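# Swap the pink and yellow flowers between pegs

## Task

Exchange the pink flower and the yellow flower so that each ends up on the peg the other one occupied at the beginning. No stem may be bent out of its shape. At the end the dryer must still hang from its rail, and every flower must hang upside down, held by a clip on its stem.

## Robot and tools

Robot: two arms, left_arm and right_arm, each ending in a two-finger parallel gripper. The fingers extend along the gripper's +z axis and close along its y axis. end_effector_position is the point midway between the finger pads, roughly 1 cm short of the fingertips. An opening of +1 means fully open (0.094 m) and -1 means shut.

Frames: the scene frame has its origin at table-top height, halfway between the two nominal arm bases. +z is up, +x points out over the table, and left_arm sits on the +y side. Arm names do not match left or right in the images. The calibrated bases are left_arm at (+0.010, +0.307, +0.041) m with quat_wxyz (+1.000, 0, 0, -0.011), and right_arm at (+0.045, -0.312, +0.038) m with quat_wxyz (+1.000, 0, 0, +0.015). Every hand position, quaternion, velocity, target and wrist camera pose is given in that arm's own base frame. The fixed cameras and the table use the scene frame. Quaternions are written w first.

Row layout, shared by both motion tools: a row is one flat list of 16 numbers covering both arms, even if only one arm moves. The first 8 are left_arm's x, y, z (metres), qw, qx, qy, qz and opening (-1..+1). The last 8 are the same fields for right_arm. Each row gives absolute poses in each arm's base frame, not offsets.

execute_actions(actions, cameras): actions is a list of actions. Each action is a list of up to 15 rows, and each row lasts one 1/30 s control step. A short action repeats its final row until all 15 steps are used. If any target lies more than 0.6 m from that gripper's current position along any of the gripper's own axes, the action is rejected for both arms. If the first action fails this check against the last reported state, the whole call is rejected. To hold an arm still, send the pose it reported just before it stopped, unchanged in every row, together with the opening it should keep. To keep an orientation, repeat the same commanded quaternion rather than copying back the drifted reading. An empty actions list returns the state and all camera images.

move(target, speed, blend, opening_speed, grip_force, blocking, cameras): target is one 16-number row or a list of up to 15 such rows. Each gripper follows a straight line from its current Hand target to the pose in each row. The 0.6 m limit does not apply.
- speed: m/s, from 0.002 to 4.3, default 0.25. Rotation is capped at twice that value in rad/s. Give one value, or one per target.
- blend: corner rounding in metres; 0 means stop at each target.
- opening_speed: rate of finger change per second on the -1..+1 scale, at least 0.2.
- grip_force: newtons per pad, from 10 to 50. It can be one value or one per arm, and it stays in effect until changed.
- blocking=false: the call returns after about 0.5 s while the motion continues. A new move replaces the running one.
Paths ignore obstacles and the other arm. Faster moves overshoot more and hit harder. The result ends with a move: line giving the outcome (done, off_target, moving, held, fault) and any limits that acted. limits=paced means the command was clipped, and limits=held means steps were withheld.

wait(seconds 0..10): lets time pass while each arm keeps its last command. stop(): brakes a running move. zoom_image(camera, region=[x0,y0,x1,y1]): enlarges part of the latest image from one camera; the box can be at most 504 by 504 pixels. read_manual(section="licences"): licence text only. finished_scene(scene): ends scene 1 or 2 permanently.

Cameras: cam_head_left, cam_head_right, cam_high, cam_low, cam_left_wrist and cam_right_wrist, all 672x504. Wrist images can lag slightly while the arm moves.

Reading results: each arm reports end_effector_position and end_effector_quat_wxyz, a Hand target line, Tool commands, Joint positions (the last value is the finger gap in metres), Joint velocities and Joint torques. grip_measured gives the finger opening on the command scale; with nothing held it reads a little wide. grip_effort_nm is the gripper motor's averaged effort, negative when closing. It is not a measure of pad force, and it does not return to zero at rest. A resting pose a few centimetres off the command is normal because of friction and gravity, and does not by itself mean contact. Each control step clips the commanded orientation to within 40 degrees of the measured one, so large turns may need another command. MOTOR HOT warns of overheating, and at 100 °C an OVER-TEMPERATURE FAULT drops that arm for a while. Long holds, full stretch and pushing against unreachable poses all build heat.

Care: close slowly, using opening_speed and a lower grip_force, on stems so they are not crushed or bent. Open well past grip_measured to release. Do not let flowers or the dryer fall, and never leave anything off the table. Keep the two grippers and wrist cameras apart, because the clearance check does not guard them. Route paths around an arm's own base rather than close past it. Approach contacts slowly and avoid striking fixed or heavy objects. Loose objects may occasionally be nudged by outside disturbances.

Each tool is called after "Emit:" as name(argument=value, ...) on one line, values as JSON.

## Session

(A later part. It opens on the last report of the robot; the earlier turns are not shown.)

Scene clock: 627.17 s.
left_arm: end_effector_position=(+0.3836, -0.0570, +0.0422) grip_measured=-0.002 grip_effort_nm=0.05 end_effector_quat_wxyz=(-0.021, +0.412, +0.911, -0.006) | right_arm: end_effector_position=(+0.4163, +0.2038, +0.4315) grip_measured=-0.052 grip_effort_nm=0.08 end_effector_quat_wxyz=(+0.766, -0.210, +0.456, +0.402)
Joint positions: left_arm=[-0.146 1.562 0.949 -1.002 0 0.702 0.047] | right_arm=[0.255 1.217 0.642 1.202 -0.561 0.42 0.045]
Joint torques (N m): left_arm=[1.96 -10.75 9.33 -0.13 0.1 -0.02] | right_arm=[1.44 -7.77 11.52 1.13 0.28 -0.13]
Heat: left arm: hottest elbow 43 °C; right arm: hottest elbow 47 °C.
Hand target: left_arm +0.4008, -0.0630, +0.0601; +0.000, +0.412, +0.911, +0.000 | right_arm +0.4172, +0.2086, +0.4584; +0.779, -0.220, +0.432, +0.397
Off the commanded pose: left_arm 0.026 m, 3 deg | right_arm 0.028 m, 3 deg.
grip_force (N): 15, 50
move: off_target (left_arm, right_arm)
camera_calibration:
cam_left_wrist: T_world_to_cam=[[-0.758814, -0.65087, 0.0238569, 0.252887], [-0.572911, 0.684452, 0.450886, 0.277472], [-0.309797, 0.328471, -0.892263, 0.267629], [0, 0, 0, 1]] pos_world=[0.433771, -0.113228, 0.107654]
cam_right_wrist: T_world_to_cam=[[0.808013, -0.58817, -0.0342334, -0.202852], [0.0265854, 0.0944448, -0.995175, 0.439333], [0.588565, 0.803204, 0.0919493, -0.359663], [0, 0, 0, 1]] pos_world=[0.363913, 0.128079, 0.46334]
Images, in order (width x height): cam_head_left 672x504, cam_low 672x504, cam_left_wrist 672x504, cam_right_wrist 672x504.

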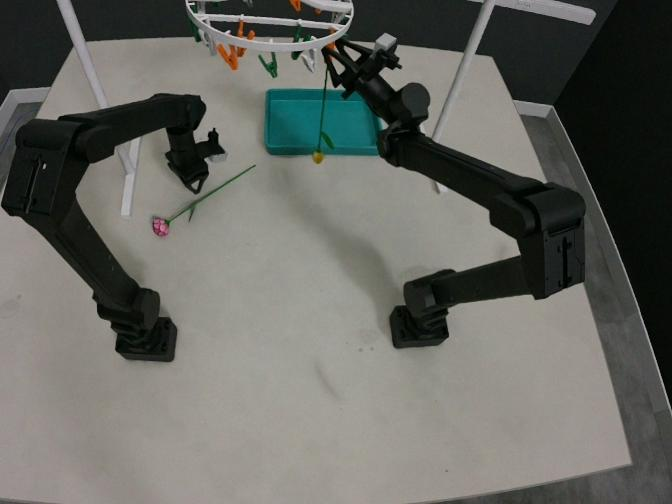

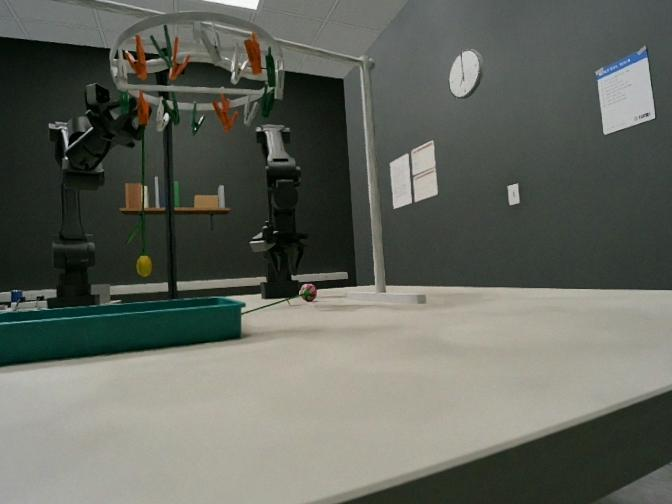

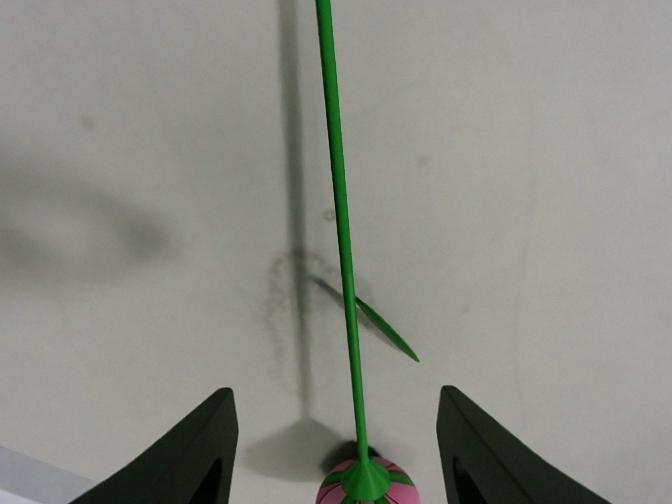

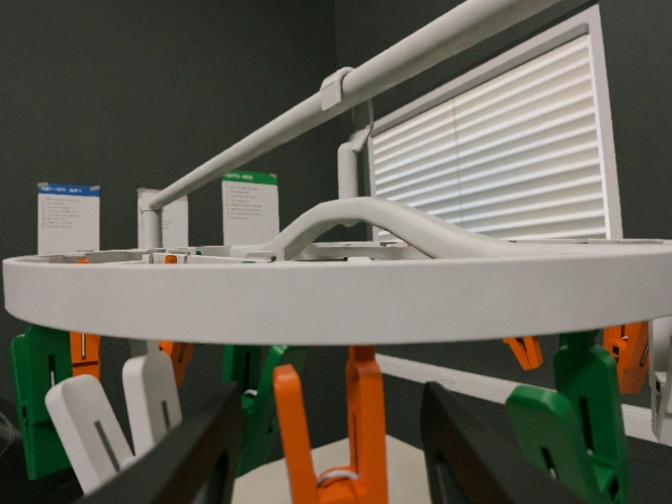

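Emit:
move(target=[[0.3248, -0.213, 0.167, 0.4636, 0.3244, 0.803, -0.1873, 1.0, 0.4187, 0.2094, 0.459, 0.7793, -0.2201, 0.432, 0.3971, -0.05], [0.4029, -0.3283, 0.23, 0.6608, 0.2517, 0.6608, -0.2517, 1.0, 0.4187, 0.2094, 0.459, 0.7793, -0.2201, 0.432, 0.3971, -0.05]], speed=[0.25, 0.2], blend=[0.04, 0], cameras=["cam_low", "cam_left_wrist", "cam_head_right", "cam_head_left"])

Scene clock: 634.83 s.
left_arm: end_effector_position=(+0.3922, -0.3148, +0.2091) grip_measured=+0.998 grip_effort_nm=0.05 end_effector_quat_wxyz=(+0.645, +0.258, +0.678, -0.241) | right_arm: end_effector_position=(+0.4162, +0.2038, +0.4316) grip_measured=-0.052 grip_effort_nm=0.08 end_effector_quat_wxyz=(+0.766, -0.210, +0.455, +0.402)
Joint positions: left_arm=[-0.651 1.363 0.49 0.82 0.071 0.01 0.094] | right_arm=[0.255 1.216 0.642 1.202 -0.561 0.42 0.045]
Joint torques (N m): left_arm=[1.9 -6.01 9.76 3.03 -0.06 -0.06] | right_arm=[1.55 -7.94 11.52 1.13 0.29 -0.13]
Heat: left arm: hottest elbow 44 °C; right arm: hottest elbow 46 °C.
Hand target: left_arm +0.4016, -0.3274, +0.2302; +0.661, +0.252, +0.661, -0.252 | right_arm +0.4173, +0.2086, +0.4584; +0.779, -0.220, +0.432, +0.397
Off the commanded pose: left_arm 0.027 m, 3 deg | right_arm 0.028 m, 3 deg.
grip_force (N): 15, 50
move: off_target (left_arm, right_arm)
camera_calibration:
cam_left_wrist: T_world_to_cam=[[-0.657643, -0.753053, -0.0203983, 0.0249938], [-0.340725, 0.321488, -0.883489, 0.457432], [0.671872, -0.57407, -0.468008, -0.253971], [0, 0, 0, 1]] pos_world=[0.342931, -0.274034, 0.285785]
Images, in order (width x height): cam_head_left 672x504, cam_head_right 672x504, cam_low 672x504, cam_left_wrist 672x504.

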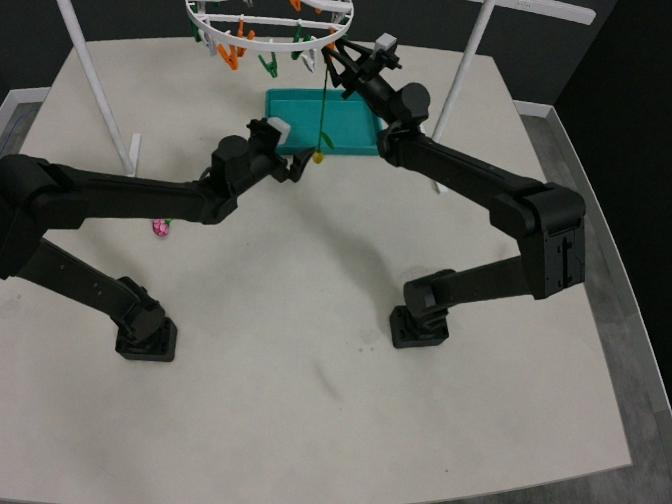

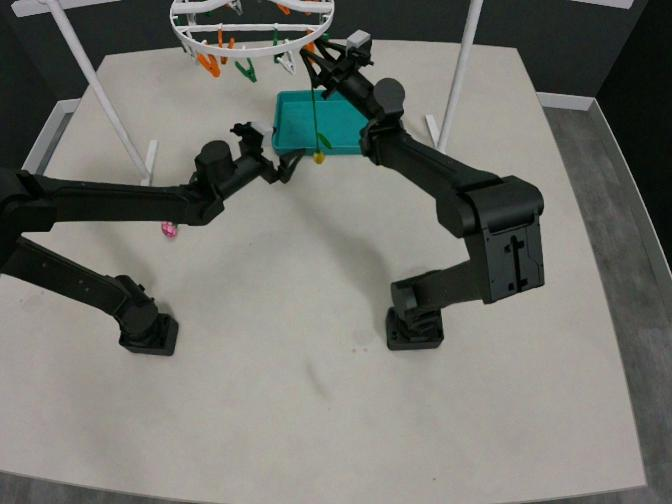

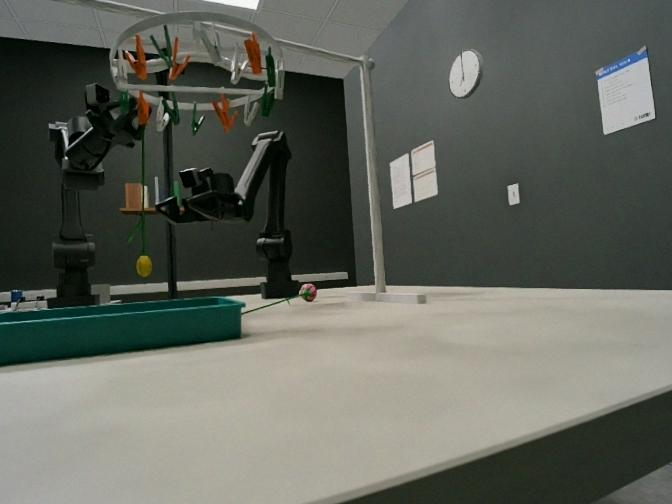

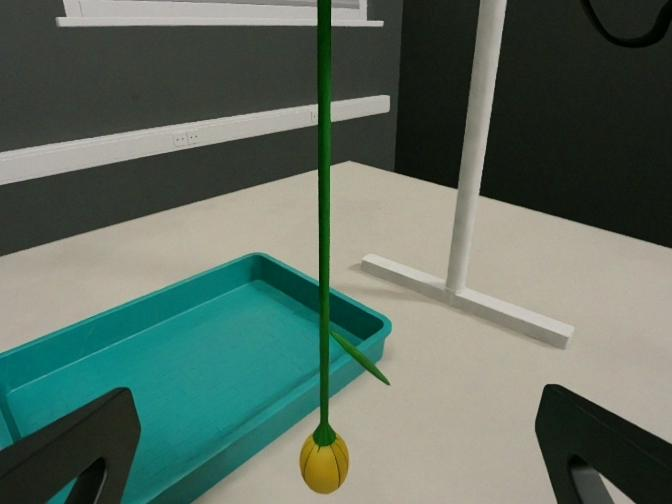

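Emit:
move(target=[0.47, -0.381, 0.243, 0.6779, 0.245, 0.6433, -0.2582, 1.0, 0.4187, 0.2094, 0.459, 0.7793, -0.2201, 0.432, 0.3971, -0.05], speed=0.1, cameras=["cam_left_wrist", "cam_right_wrist"])

Scene clock: 642.93 s.
left_arm: end_effector_position=(+0.4604, -0.3670, +0.2239) grip_measured=+0.998 grip_effort_nm=0.05 end_effector_quat_wxyz=(+0.663, +0.252, +0.660, -0.247) | right_arm: end_effector_position=(+0.4162, +0.2038, +0.4316) grip_measured=-0.052 grip_effort_nm=0.08 end_effector_quat_wxyz=(+0.766, -0.210, +0.455, +0.402)
Joint positions: left_arm=[-0.652 1.565 0.719 0.848 0.07 0.007 0.094] | right_arm=[0.255 1.216 0.642 1.202 -0.561 0.42 0.045]
Joint torques (N m): left_arm=[1.85 -9 9.8 2.97 -0.07 -0.07] | right_arm=[1.32 -7.77 11.56 1.09 0.29 -0.13]
Heat: left arm: hottest elbow 46 °C; right arm: hottest elbow 46 °C.
Hand target: left_arm +0.4687, -0.3801, +0.2430; +0.678, +0.245, +0.643, -0.258 | right_arm +0.4173, +0.2086, +0.4584; +0.779, -0.220, +0.432, +0.397
Off the commanded pose: left_arm 0.026 m, 3 deg | right_arm 0.028 m, 3 deg.
grip_force (N): 15, 50
move: off_target (left_arm, right_arm)
camera_calibration:
cam_left_wrist: T_world_to_cam=[[-0.656143, -0.754356, -0.0205584, 0.0297686], [-0.304209, 0.289337, -0.907602, 0.487186], [0.690604, -0.589263, -0.419328, -0.347943], [0, 0, 0, 1]] pos_world=[0.408029, -0.323535, 0.29688]
cam_right_wrist: T_world_to_cam=[[0.808061, -0.588114, -0.0340419, -0.202856], [0.0269099, 0.0945765, -0.995154, 0.439403], [0.588483, 0.803229, 0.0922497, -0.359596], [0, 0, 0, 1]] pos_world=[0.363712, 0.127979, 0.46354]
Images, in order (width x height): cam_left_wrist 672x504, cam_right_wrist 672x504.

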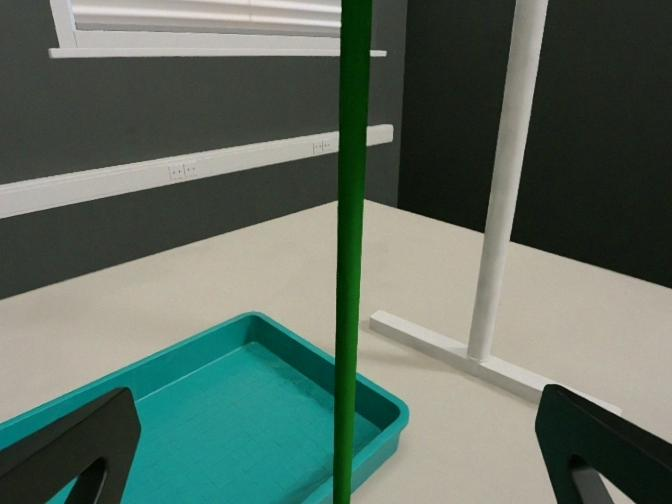

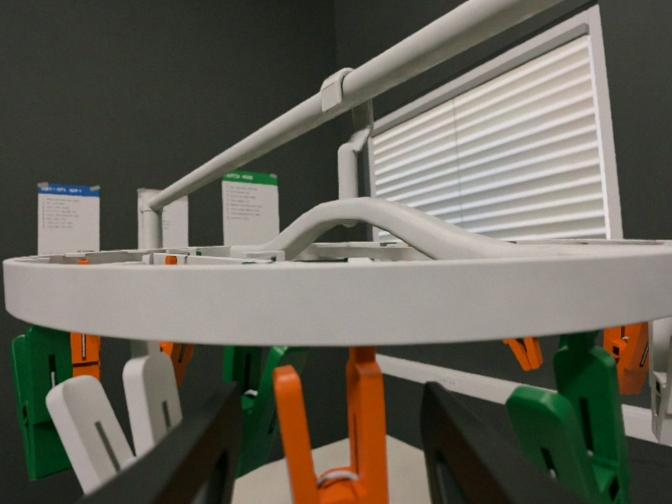

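Emit:
zoom_image(camera="cam_left_wrist", region=[260, 330, 420, 504])

Scaled by 2.897 from the camera's 672x504 image, which has a finer 960x720 frame.

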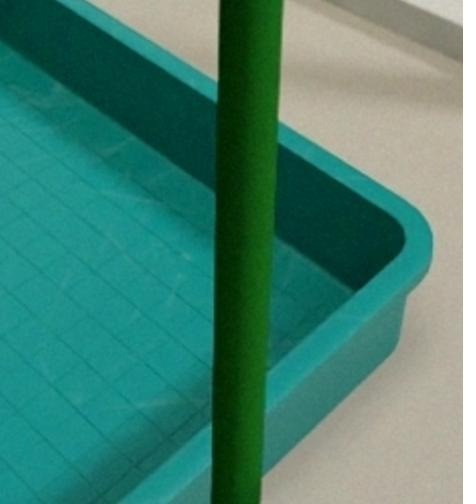

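Emit:
move(target=[[0.485, -0.394, 0.243, 0.6779, 0.245, 0.6433, -0.2582, 1.0, 0.4187, 0.2094, 0.459, 0.7793, -0.2201, 0.432, 0.3971, -0.05], [0.485, -0.394, 0.243, 0.6779, 0.245, 0.6433, -0.2582, -0.78, 0.4187, 0.2094, 0.459, 0.7793, -0.2201, 0.432, 0.3971, -0.05]], speed=0.1, grip_force=[50, 50], opening_speed=0.8, cameras=["cam_left_wrist", "cam_right_wrist", "cam_head_left"])

Emit:
zoom_image(camera="cam_left_wrist", region=[260, 330, 420, 504])

Scene clock: 653.87 s.
left_arm: end_effector_position=(+0.4759, -0.3800, +0.2274) grip_measured=-0.777 grip_effort_nm=-0.12 end_effector_quat_wxyz=(+0.668, +0.250, +0.656, -0.249) | right_arm: end_effector_position=(+0.4162, +0.2038, +0.4316) grip_measured=-0.052 grip_effort_nm=0.08 end_effector_quat_wxyz=(+0.766, -0.210, +0.455, +0.402)
Joint positions: left_arm=[-0.654 1.609 0.776 0.848 0.067 0.006 0.01] | right_arm=[0.255 1.216 0.642 1.202 -0.561 0.42 0.045]
Joint torques (N m): left_arm=[1.85 -9.52 9.91 2.43 -0.06 -0.06] | right_arm=[1.38 -7.94 11.58 1.09 0.28 -0.13]
Heat: left arm: hottest elbow 47 °C; right arm: hottest elbow 45 °C.
Hand target: left_arm +0.4839, -0.3932, +0.2430; +0.678, +0.245, +0.643, -0.258 | right_arm +0.4173, +0.2086, +0.4584; +0.779, -0.220, +0.432, +0.397
Off the commanded pose: left_arm 0.023 m, 2 deg | right_arm 0.028 m, 3 deg.
move: off_target (left_arm, right_arm); target 2's new opening was sent with left_arm's hand 0.023 m and 2 deg from that target
camera_calibration:
cam_left_wrist: T_world_to_cam=[[-0.655635, -0.754785, -0.0210353, 0.0298985], [-0.29488, 0.281592, -0.9131, 0.492774], [0.695117, -0.592458, -0.407193, -0.370898], [0, 0, 0, 1]] pos_world=[0.422729, -0.335936, 0.299554]
cam_right_wrist: T_world_to_cam=[[0.808061, -0.588114, -0.0340419, -0.202856], [0.0269099, 0.0945765, -0.995154, 0.439403], [0.588483, 0.803229, 0.0922497, -0.359596], [0, 0, 0, 1]] pos_world=[0.363712, 0.127979, 0.46354]
Images, in order (width x height): cam_head_left 672x504, cam_left_wrist 672x504, cam_right_wrist 672x504.

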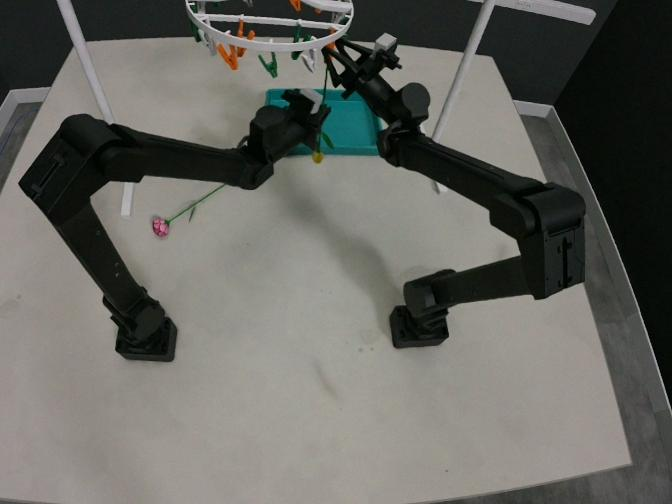

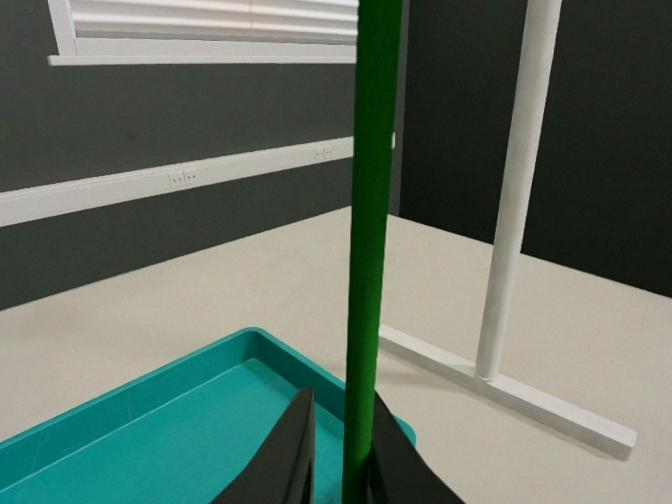

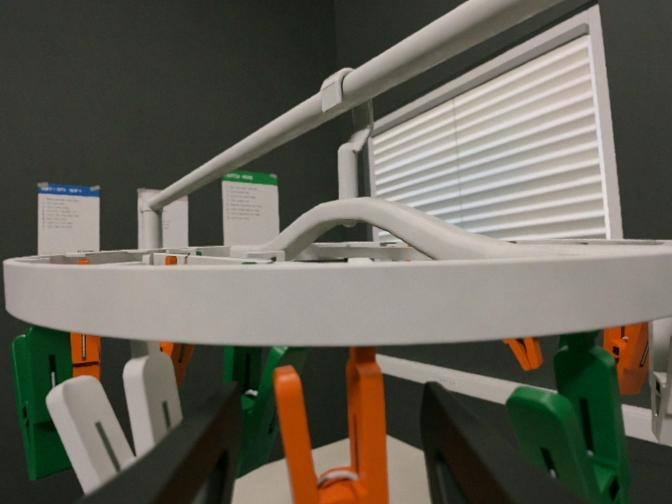

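Scaled by 2.897 from the camera's 672x504 image, which has a finer 960x720 frame.

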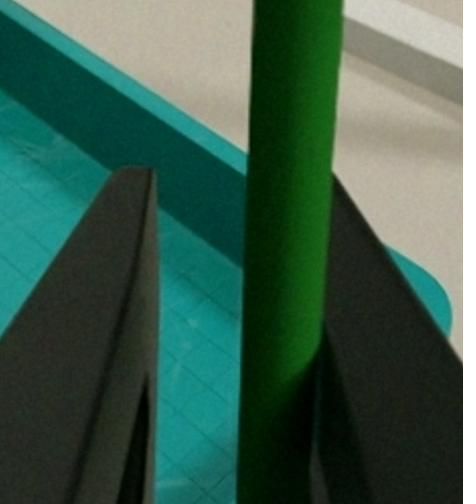

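Emit:
move(target=[[0.483, -0.397, 0.243, 0.6779, 0.245, 0.6433, -0.2582, -0.93, 0.4187, 0.2094, 0.459, 0.7793, -0.2201, 0.432, 0.3971, -0.4], [0.483, -0.397, 0.243, 0.6779, 0.245, 0.6433, -0.2582, -0.93, 0.4187, 0.2094, 0.459, 0.7793, -0.2201, 0.432, 0.3971, -0.72]], speed=0.05, grip_force=[15, 50], opening_speed=0.3, cameras=["cam_left_wrist", "cam_right_wrist", "cam_low"])

Emit:
zoom_image(camera="cam_low", region=[100, 70, 190, 160])

Scene clock: 663.57 s.
left_arm: end_effector_position=(+0.4738, -0.3828, +0.2267) grip_measured=-0.927 grip_effort_nm=-0.18 end_effector_quat_wxyz=(+0.667, +0.250, +0.656, -0.249) | right_arm: end_effector_position=(+0.4167, +0.2040, +0.4330) grip_measured=-0.671 grip_effort_nm=-0.95 end_effector_quat_wxyz=(+0.767, -0.210, +0.454, +0.401)
Joint positions: left_arm=[-0.662 1.61 0.776 0.848 0.059 0.006 0.003] | right_arm=[0.255 1.216 0.645 1.2 -0.56 0.418 0.015]
Joint torques (N m): left_arm=[1.85 -9.58 9.95 2.41 -0.06 -0.06] | right_arm=[1.49 -7.82 11.33 1.16 0.25 -0.1]
Heat: left arm: hottest elbow 48 °C; right arm: hottest elbow 45 °C.
Hand target: left_arm +0.4818, -0.3962, +0.2431; +0.678, +0.245, +0.643, -0.258 | right_arm +0.4175, +0.2087, +0.4585; +0.779, -0.220, +0.432, +0.397
Off the commanded pose: left_arm 0.023 m, 2 deg | right_arm 0.027 m, 3 deg.
grip_force (N): 15, 50
move: off_target (left_arm, right_arm); target 2's new opening was sent with right_arm's hand 0.028 m and 3 deg from that target
camera_calibration:
cam_left_wrist: T_world_to_cam=[[-0.65598, -0.75449, -0.0208508, 0.0265764], [-0.295608, 0.282234, -0.912667, 0.492849], [0.694482, -0.592528, -0.408173, -0.370933], [0, 0, 0, 1]] pos_world=[0.42073, -0.338835, 0.298956]
cam_right_wrist: T_world_to_cam=[[0.807309, -0.589292, -0.0314208, -0.203671], [0.0299522, 0.0940925, -0.995113, 0.4396], [0.589368, 0.802422, 0.0936123, -0.360984], [0, 0, 0, 1]] pos_world=[0.364011, 0.128277, 0.464844]
Images, in order (width x height): cam_low 672x504, cam_left_wrist 672x504, cam_right_wrist 672x504.

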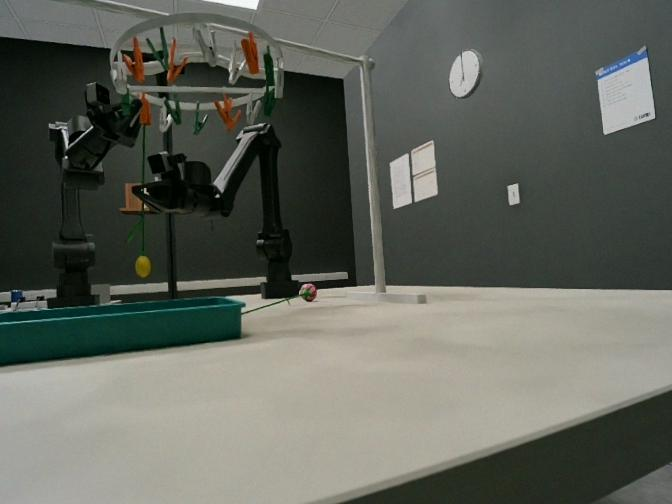

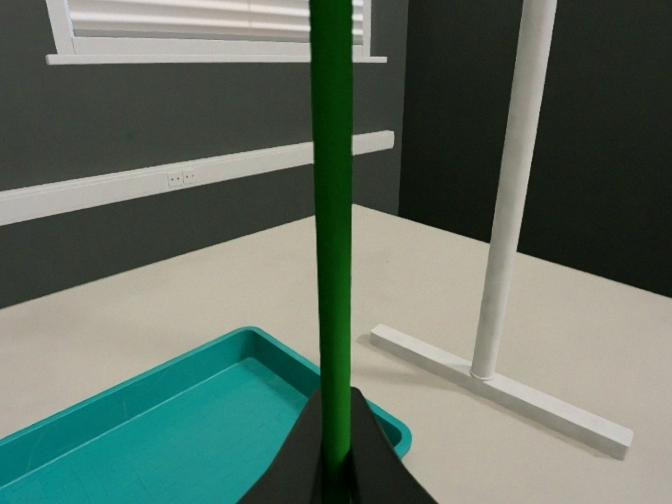

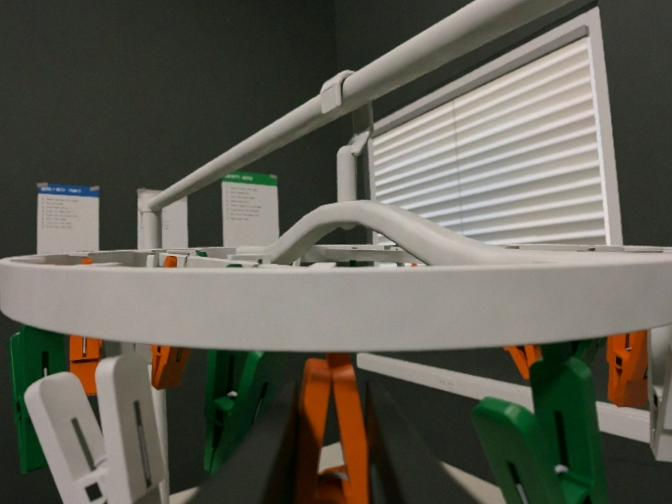

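Scaled by 5.600 from the camera's 672x504 image, which has a finer 960x720 frame.

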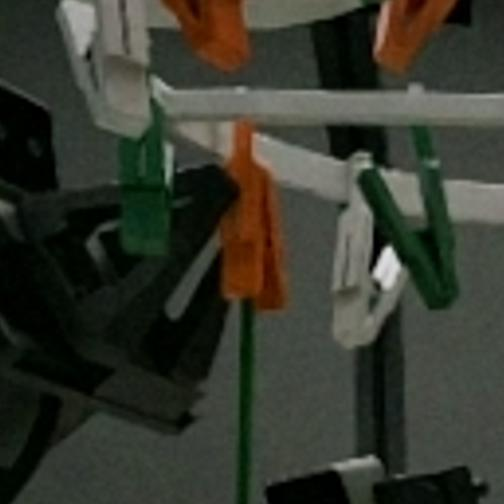

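Emit:
move(target=[[0.483, -0.397, 0.243, 0.6779, 0.245, 0.6433, -0.2582, -0.97, 0.4187, 0.2094, 0.459, 0.7793, -0.2201, 0.432, 0.3971, -0.72], [0.483, -0.397, 0.198, 0.6779, 0.245, 0.6433, -0.2582, -0.97, 0.4187, 0.2094, 0.459, 0.7793, -0.2201, 0.432, 0.3971, -0.72]], speed=0.05, grip_force=[15, 50], opening_speed=0.3, cameras=["cam_left_wrist", "cam_right_wrist", "cam_low"])

Emit:
zoom_image(camera="cam_low", region=[100, 70, 190, 160])

Scene clock: 669.33 s.
left_arm: end_effector_position=(+0.4802, -0.3879, +0.1903) grip_measured=-0.938 grip_effort_nm=-0.42 end_effector_quat_wxyz=(+0.670, +0.249, +0.654, -0.250) | right_arm: end_effector_position=(+0.4166, +0.2040, +0.4332) grip_measured=-0.675 grip_effort_nm=-1.03 end_effector_quat_wxyz=(+0.767, -0.210, +0.454, +0.401)
Joint positions: left_arm=[-0.662 1.721 0.776 0.967 0.059 0.006 0.003] | right_arm=[0.255 1.216 0.645 1.2 -0.56 0.418 0.015]
Joint torques (N m): left_arm=[1.85 -10.46 7.47 2.99 -0.07 -0.06] | right_arm=[1.44 -7.82 11.32 1.17 0.24 -0.1]
Heat: left arm: hottest elbow 48 °C; right arm: hottest elbow 47 °C.
Hand target: left_arm +0.4826, -0.3968, +0.1978; +0.678, +0.245, +0.643, -0.258 | right_arm +0.4174, +0.2087, +0.4586; +0.779, -0.220, +0.432, +0.397
Off the commanded pose: left_arm 0.012 m, 2 deg | right_arm 0.026 m, 3 deg.
grip_force (N): 15, 50
move: off_target (left_arm, right_arm)
camera_calibration:
cam_left_wrist: T_world_to_cam=[[-0.655812, -0.754624, -0.0212695, 0.0261861], [-0.29012, 0.277942, -0.91574, 0.459155], [0.696951, -0.594383, -0.401209, -0.396508], [0, 0, 0, 1]] pos_world=[0.42673, -0.343535, 0.261941]
cam_right_wrist: T_world_to_cam=[[0.807354, -0.589244, -0.03115, -0.203736], [0.0303407, 0.0941762, -0.995093, 0.439541], [0.589286, 0.802448, 0.0939116, -0.361047], [0, 0, 0, 1]] pos_world=[0.363911, 0.128277, 0.464945]
Images, in order (width x height): cam_low 672x504, cam_left_wrist 672x504, cam_right_wrist 672x504.

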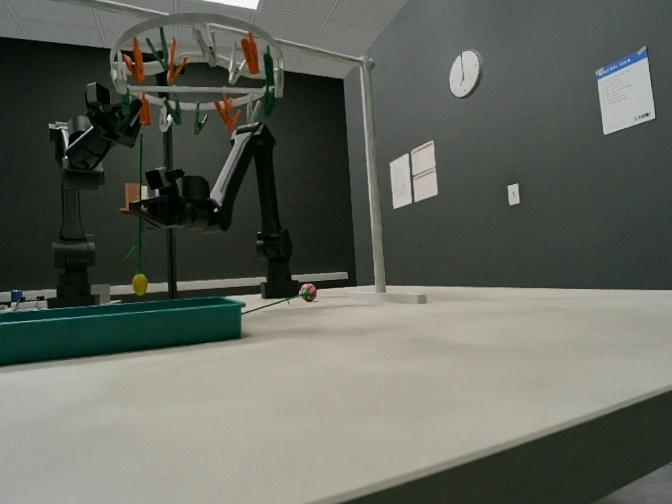

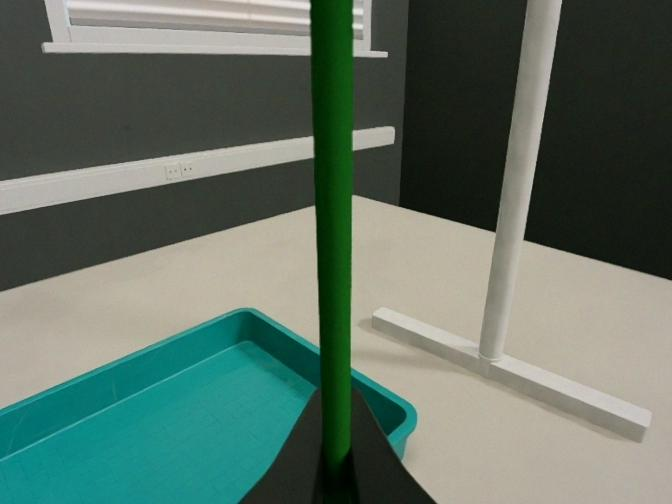

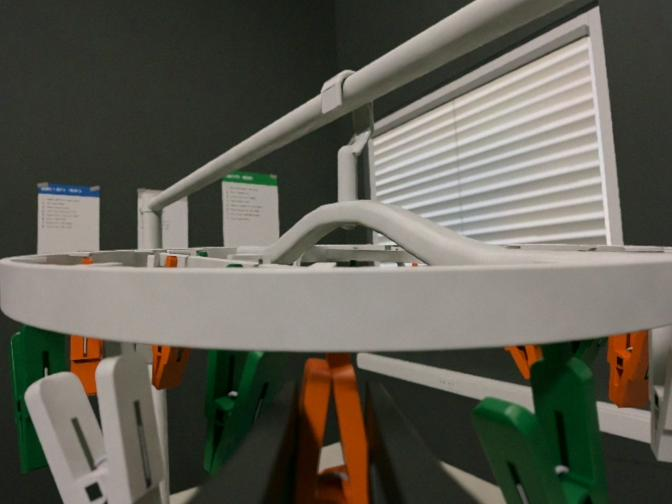

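Scaled by 5.600 from the camera's 672x504 image, which has a finer 960x720 frame.

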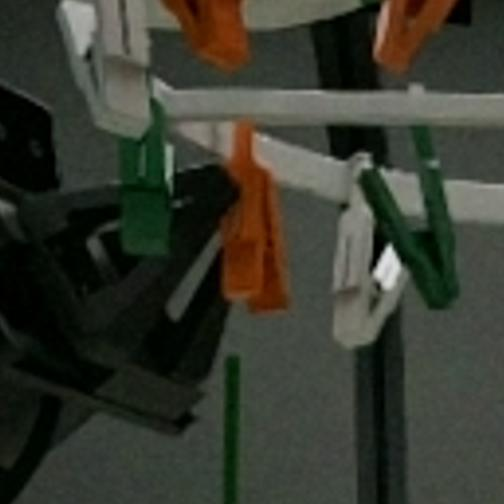

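Emit:
move(target=[[0.483, -0.397, 0.157, 0.6779, 0.245, 0.6433, -0.2582, -0.97, 0.4187, 0.2094, 0.459, 0.7793, -0.2201, 0.432, 0.3971, 0.1], [0.3361, -0.2717, 0.15, 0.6556, 0.2649, 0.6556, -0.2649, -0.97, 0.378, 0.154, 0.415, 0.7793, -0.2201, 0.432, 0.3971, 0.1], [0.3838, -0.0716, 0.165, 0.6163, 0.3468, 0.6163, -0.3468, -0.97, 0.375, 0.15, 0.412, 0.7793, -0.2201, 0.432, 0.3971, 0.1]], speed=[0.1, 0.2, 0.2], blend=[0, 0.05, 0], opening_speed=0.6, cameras=["cam_left_wrist", "cam_right_wrist", "cam_low", "cam_head_left", "cam_head_right"])

Scene clock: 700.70 s.
left_arm: end_effector_position=(+0.3722, -0.0764, +0.1613) grip_measured=-0.938 grip_effort_nm=-0.42 end_effector_quat_wxyz=(+0.614, +0.347, +0.617, -0.348) | right_arm: end_effector_position=(+0.3785, +0.1543, +0.4134) grip_measured=+0.099 grip_effort_nm=0.08 end_effector_quat_wxyz=(+0.780, -0.224, +0.432, +0.395)
Joint positions: left_arm=[0.253 1.505 0.345 1.15 1.281 0.005 0.003] | right_arm=[0.118 1.172 0.513 1.402 -0.677 0.512 0.052]
Joint torques (N m): left_arm=[2.96 -5.42 6.28 1.29 0.14 -0.02] | right_arm=[-0.38 -6.3 6.31 1.77 0.22 0.2]
Heat: left arm: hottest elbow 47 °C; right arm: hottest elbow 50 °C.
Hand target: left_arm +0.3834, -0.0715, +0.1650; +0.616, +0.347, +0.616, -0.347 | right_arm +0.3750, +0.1501, +0.4121; +0.779, -0.220, +0.432, +0.397
Off the commanded pose: left_arm 0.013 m, 0 deg | right_arm 0.006 m, 1 deg.
grip_force (N): 15, 50
move: off_target (left_arm)
camera_calibration:
cam_left_wrist: T_world_to_cam=[[-0.853476, -0.521039, -0.00988614, 0.279423], [-0.212921, 0.36596, -0.905946, 0.291195], [0.475651, -0.771098, -0.423279, -0.0752954], [0, 0, 0, 1]] pos_world=[0.336297, -0.0190358, 0.234698]
cam_right_wrist: T_world_to_cam=[[0.808765, -0.587833, 0.018754, -0.224294], [0.0892275, 0.0911198, -0.991834, 0.402525], [0.581324, 0.803834, 0.126145, -0.307409], [0, 0, 0, 1]] pos_world=[0.324189, 0.0785804, 0.442223]
Images, in order (width x height): cam_head_left 672x504, cam_head_right 672x504, cam_low 672x504, cam_left_wrist 672x504, cam_right_wrist 672x504.

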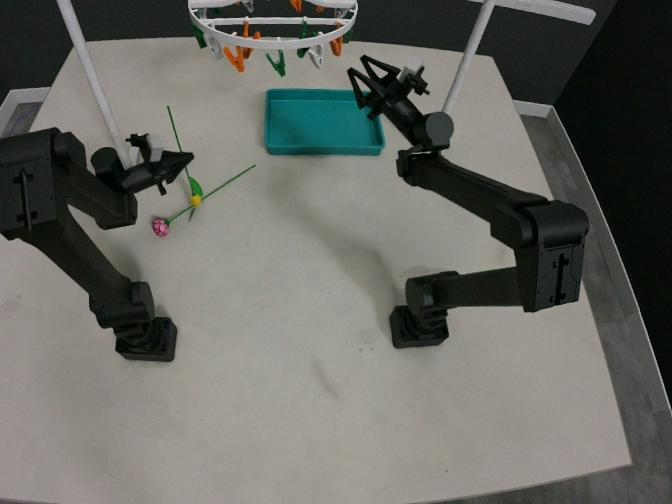

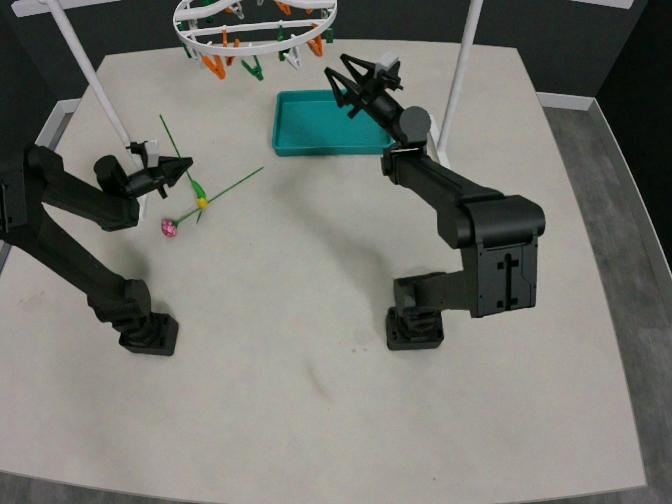

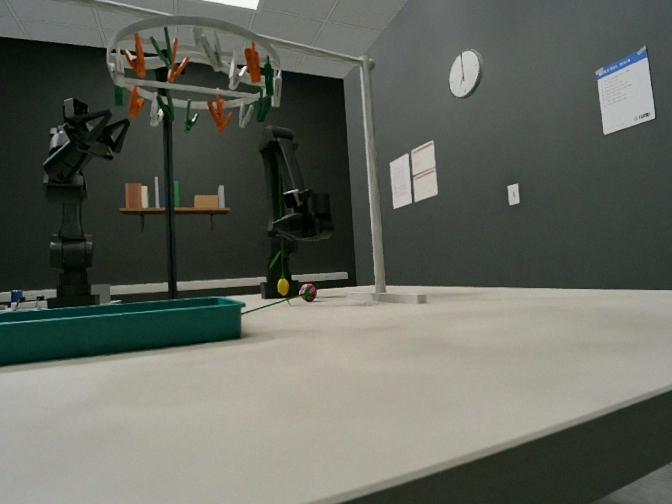

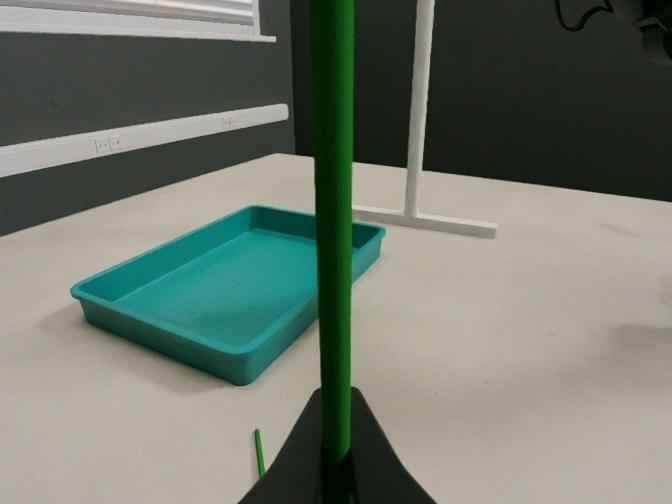

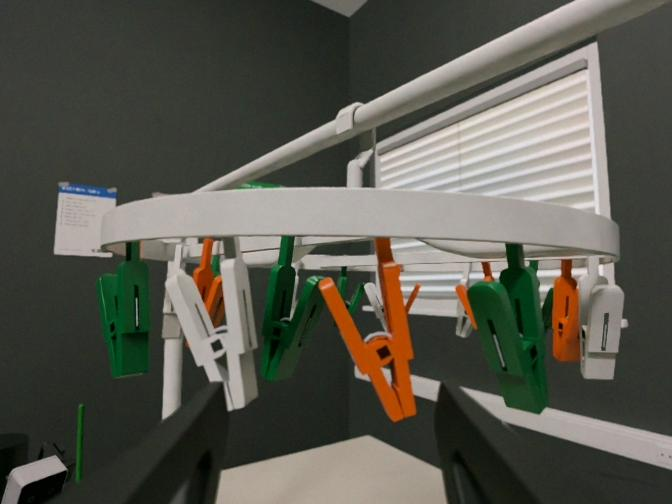

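Emit:
move(target=[[0.3838, -0.0716, 0.165, 0.6163, 0.3468, 0.6163, -0.3468, -0.97, 0.26, 0.24, 0.38, 0.7746, -0.1317, 0.5944, 0.1717, 0.02], [0.3838, -0.0716, 0.165, 0.6163, 0.3468, 0.6163, -0.3468, -0.97, 0.285, 0.38, 0.412, 0.8284, -0.0244, 0.5588, 0.0362, 0.02]], speed=[0.25, 0.2], blend=[0.05, 0], opening_speed=0.6, cameras=["cam_right_wrist", "cam_low", "cam_head_left", "cam_head_right"])

Emit:
zoom_image(camera="cam_right_wrist", region=[220, 160, 500, 440])

Scene clock: 717.20 s.
left_arm: end_effector_position=(+0.3722, -0.0764, +0.1613) grip_measured=-0.938 grip_effort_nm=-0.42 end_effector_quat_wxyz=(+0.614, +0.347, +0.617, -0.348) | right_arm: end_effector_position=(+0.2834, +0.3699, +0.3955) grip_measured=+0.022 grip_effort_nm=-0.07 end_effector_quat_wxyz=(+0.823, -0.036, +0.567, +0.029)
Joint positions: left_arm=[0.253 1.505 0.345 1.15 1.281 0.005 0.003] | right_arm=[1.241 1.376 0.726 1.392 1.017 -0.689 0.048]
Joint torques (N m): left_arm=[2.9 -5.42 6.3 1.21 0.13 -0.02] | right_arm=[1.03 -8.35 10.78 1.59 -0.46 -0.11]
Heat: left arm: hottest elbow 45 °C; right arm: hottest elbow 47 °C.
Hand target: left_arm +0.3834, -0.0715, +0.1651; +0.616, +0.347, +0.616, -0.347 | right_arm +0.2844, +0.3791, +0.4116; +0.828, -0.025, +0.559, +0.036
Off the commanded pose: left_arm 0.013 m, 0 deg | right_arm 0.019 m, 2 deg.
grip_force (N): 15, 50
move: off_target (left_arm, right_arm)
camera_calibration:
cam_right_wrist: T_world_to_cam=[[0.0910408, -0.995204, 0.0357883, 0.327061], [-0.0615026, -0.0414879, -0.997244, 0.467508], [0.993946, 0.0885889, -0.0649847, -0.199882], [0, 0, 0, 1]] pos_world=[0.197649, 0.362595, 0.441525]
Images, in order (width x height): cam_head_left 672x504, cam_head_right 672x504, cam_low 672x504, cam_right_wrist 672x504.

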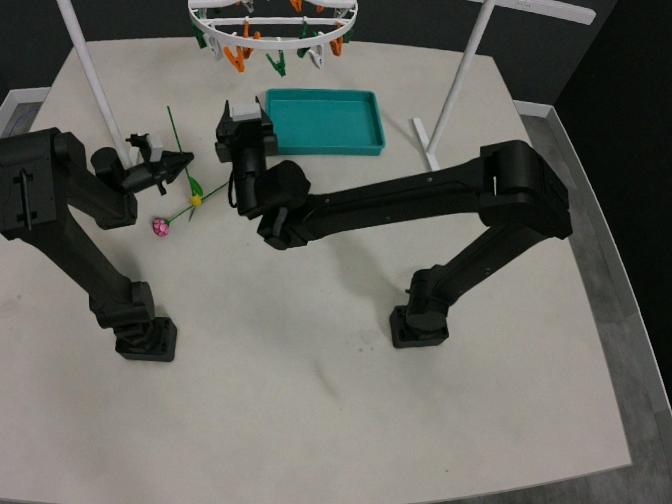

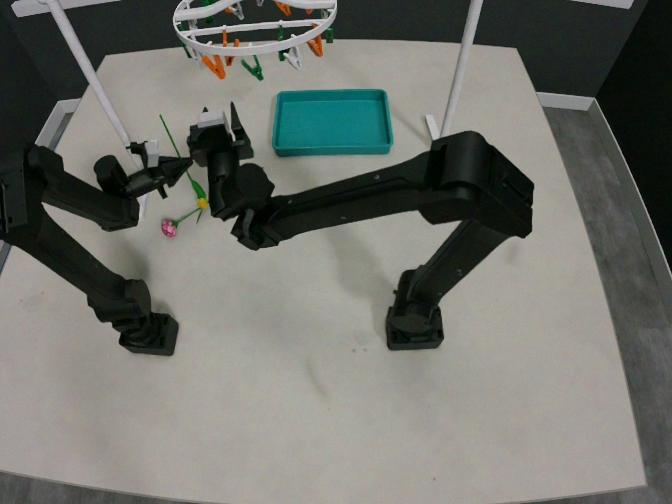

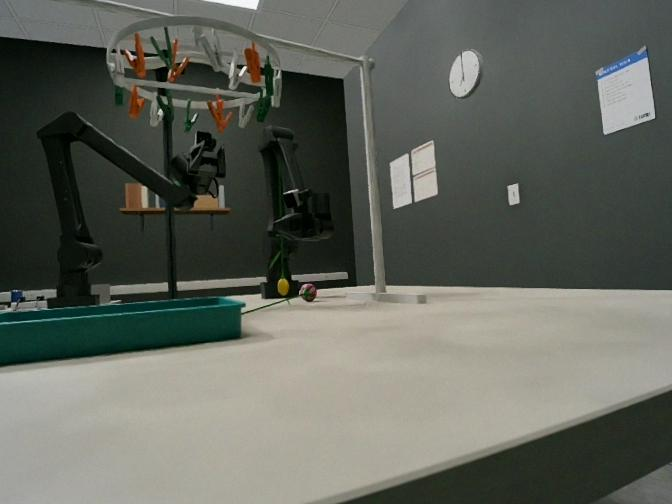

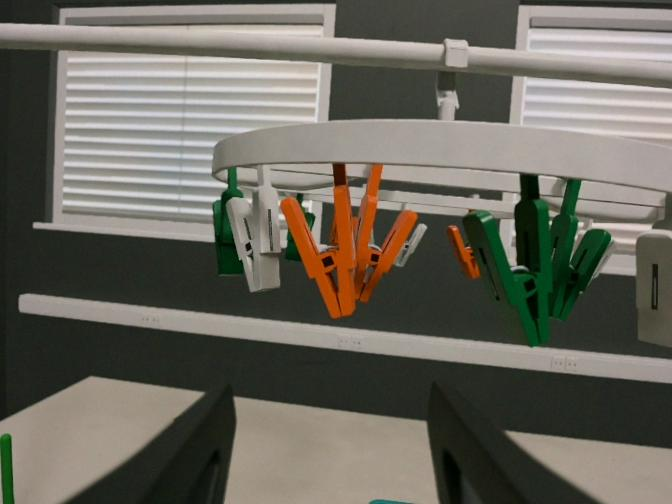

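Scaled by 1.800 from the camera's 672x504 image, which has a finer 960x720 frame.

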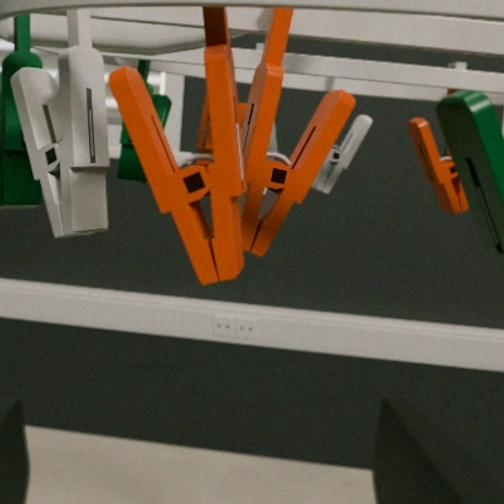

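Emit:
zoom_image(camera="cam_head_left", region=[190, 10, 290, 110])

Emit:
zoom_image(camera="cam_head_right", region=[170, 10, 270, 110])

Scaled by 5.040 from the camera's 672x504 image, which has a finer 960x720 frame.

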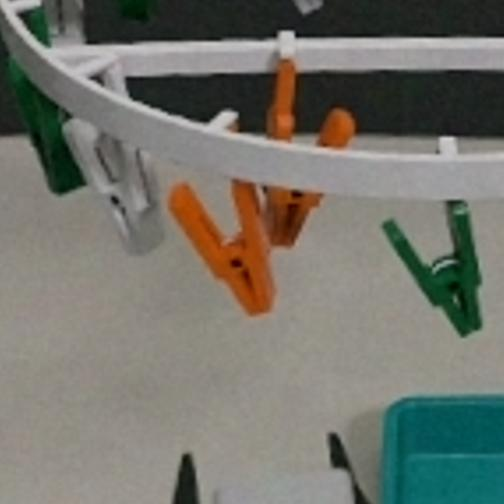

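Scaled by 5.040 from the camera's 672x504 image, which has a finer 960x720 frame.

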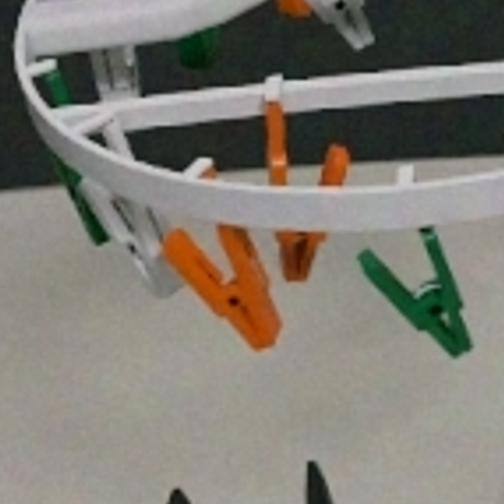

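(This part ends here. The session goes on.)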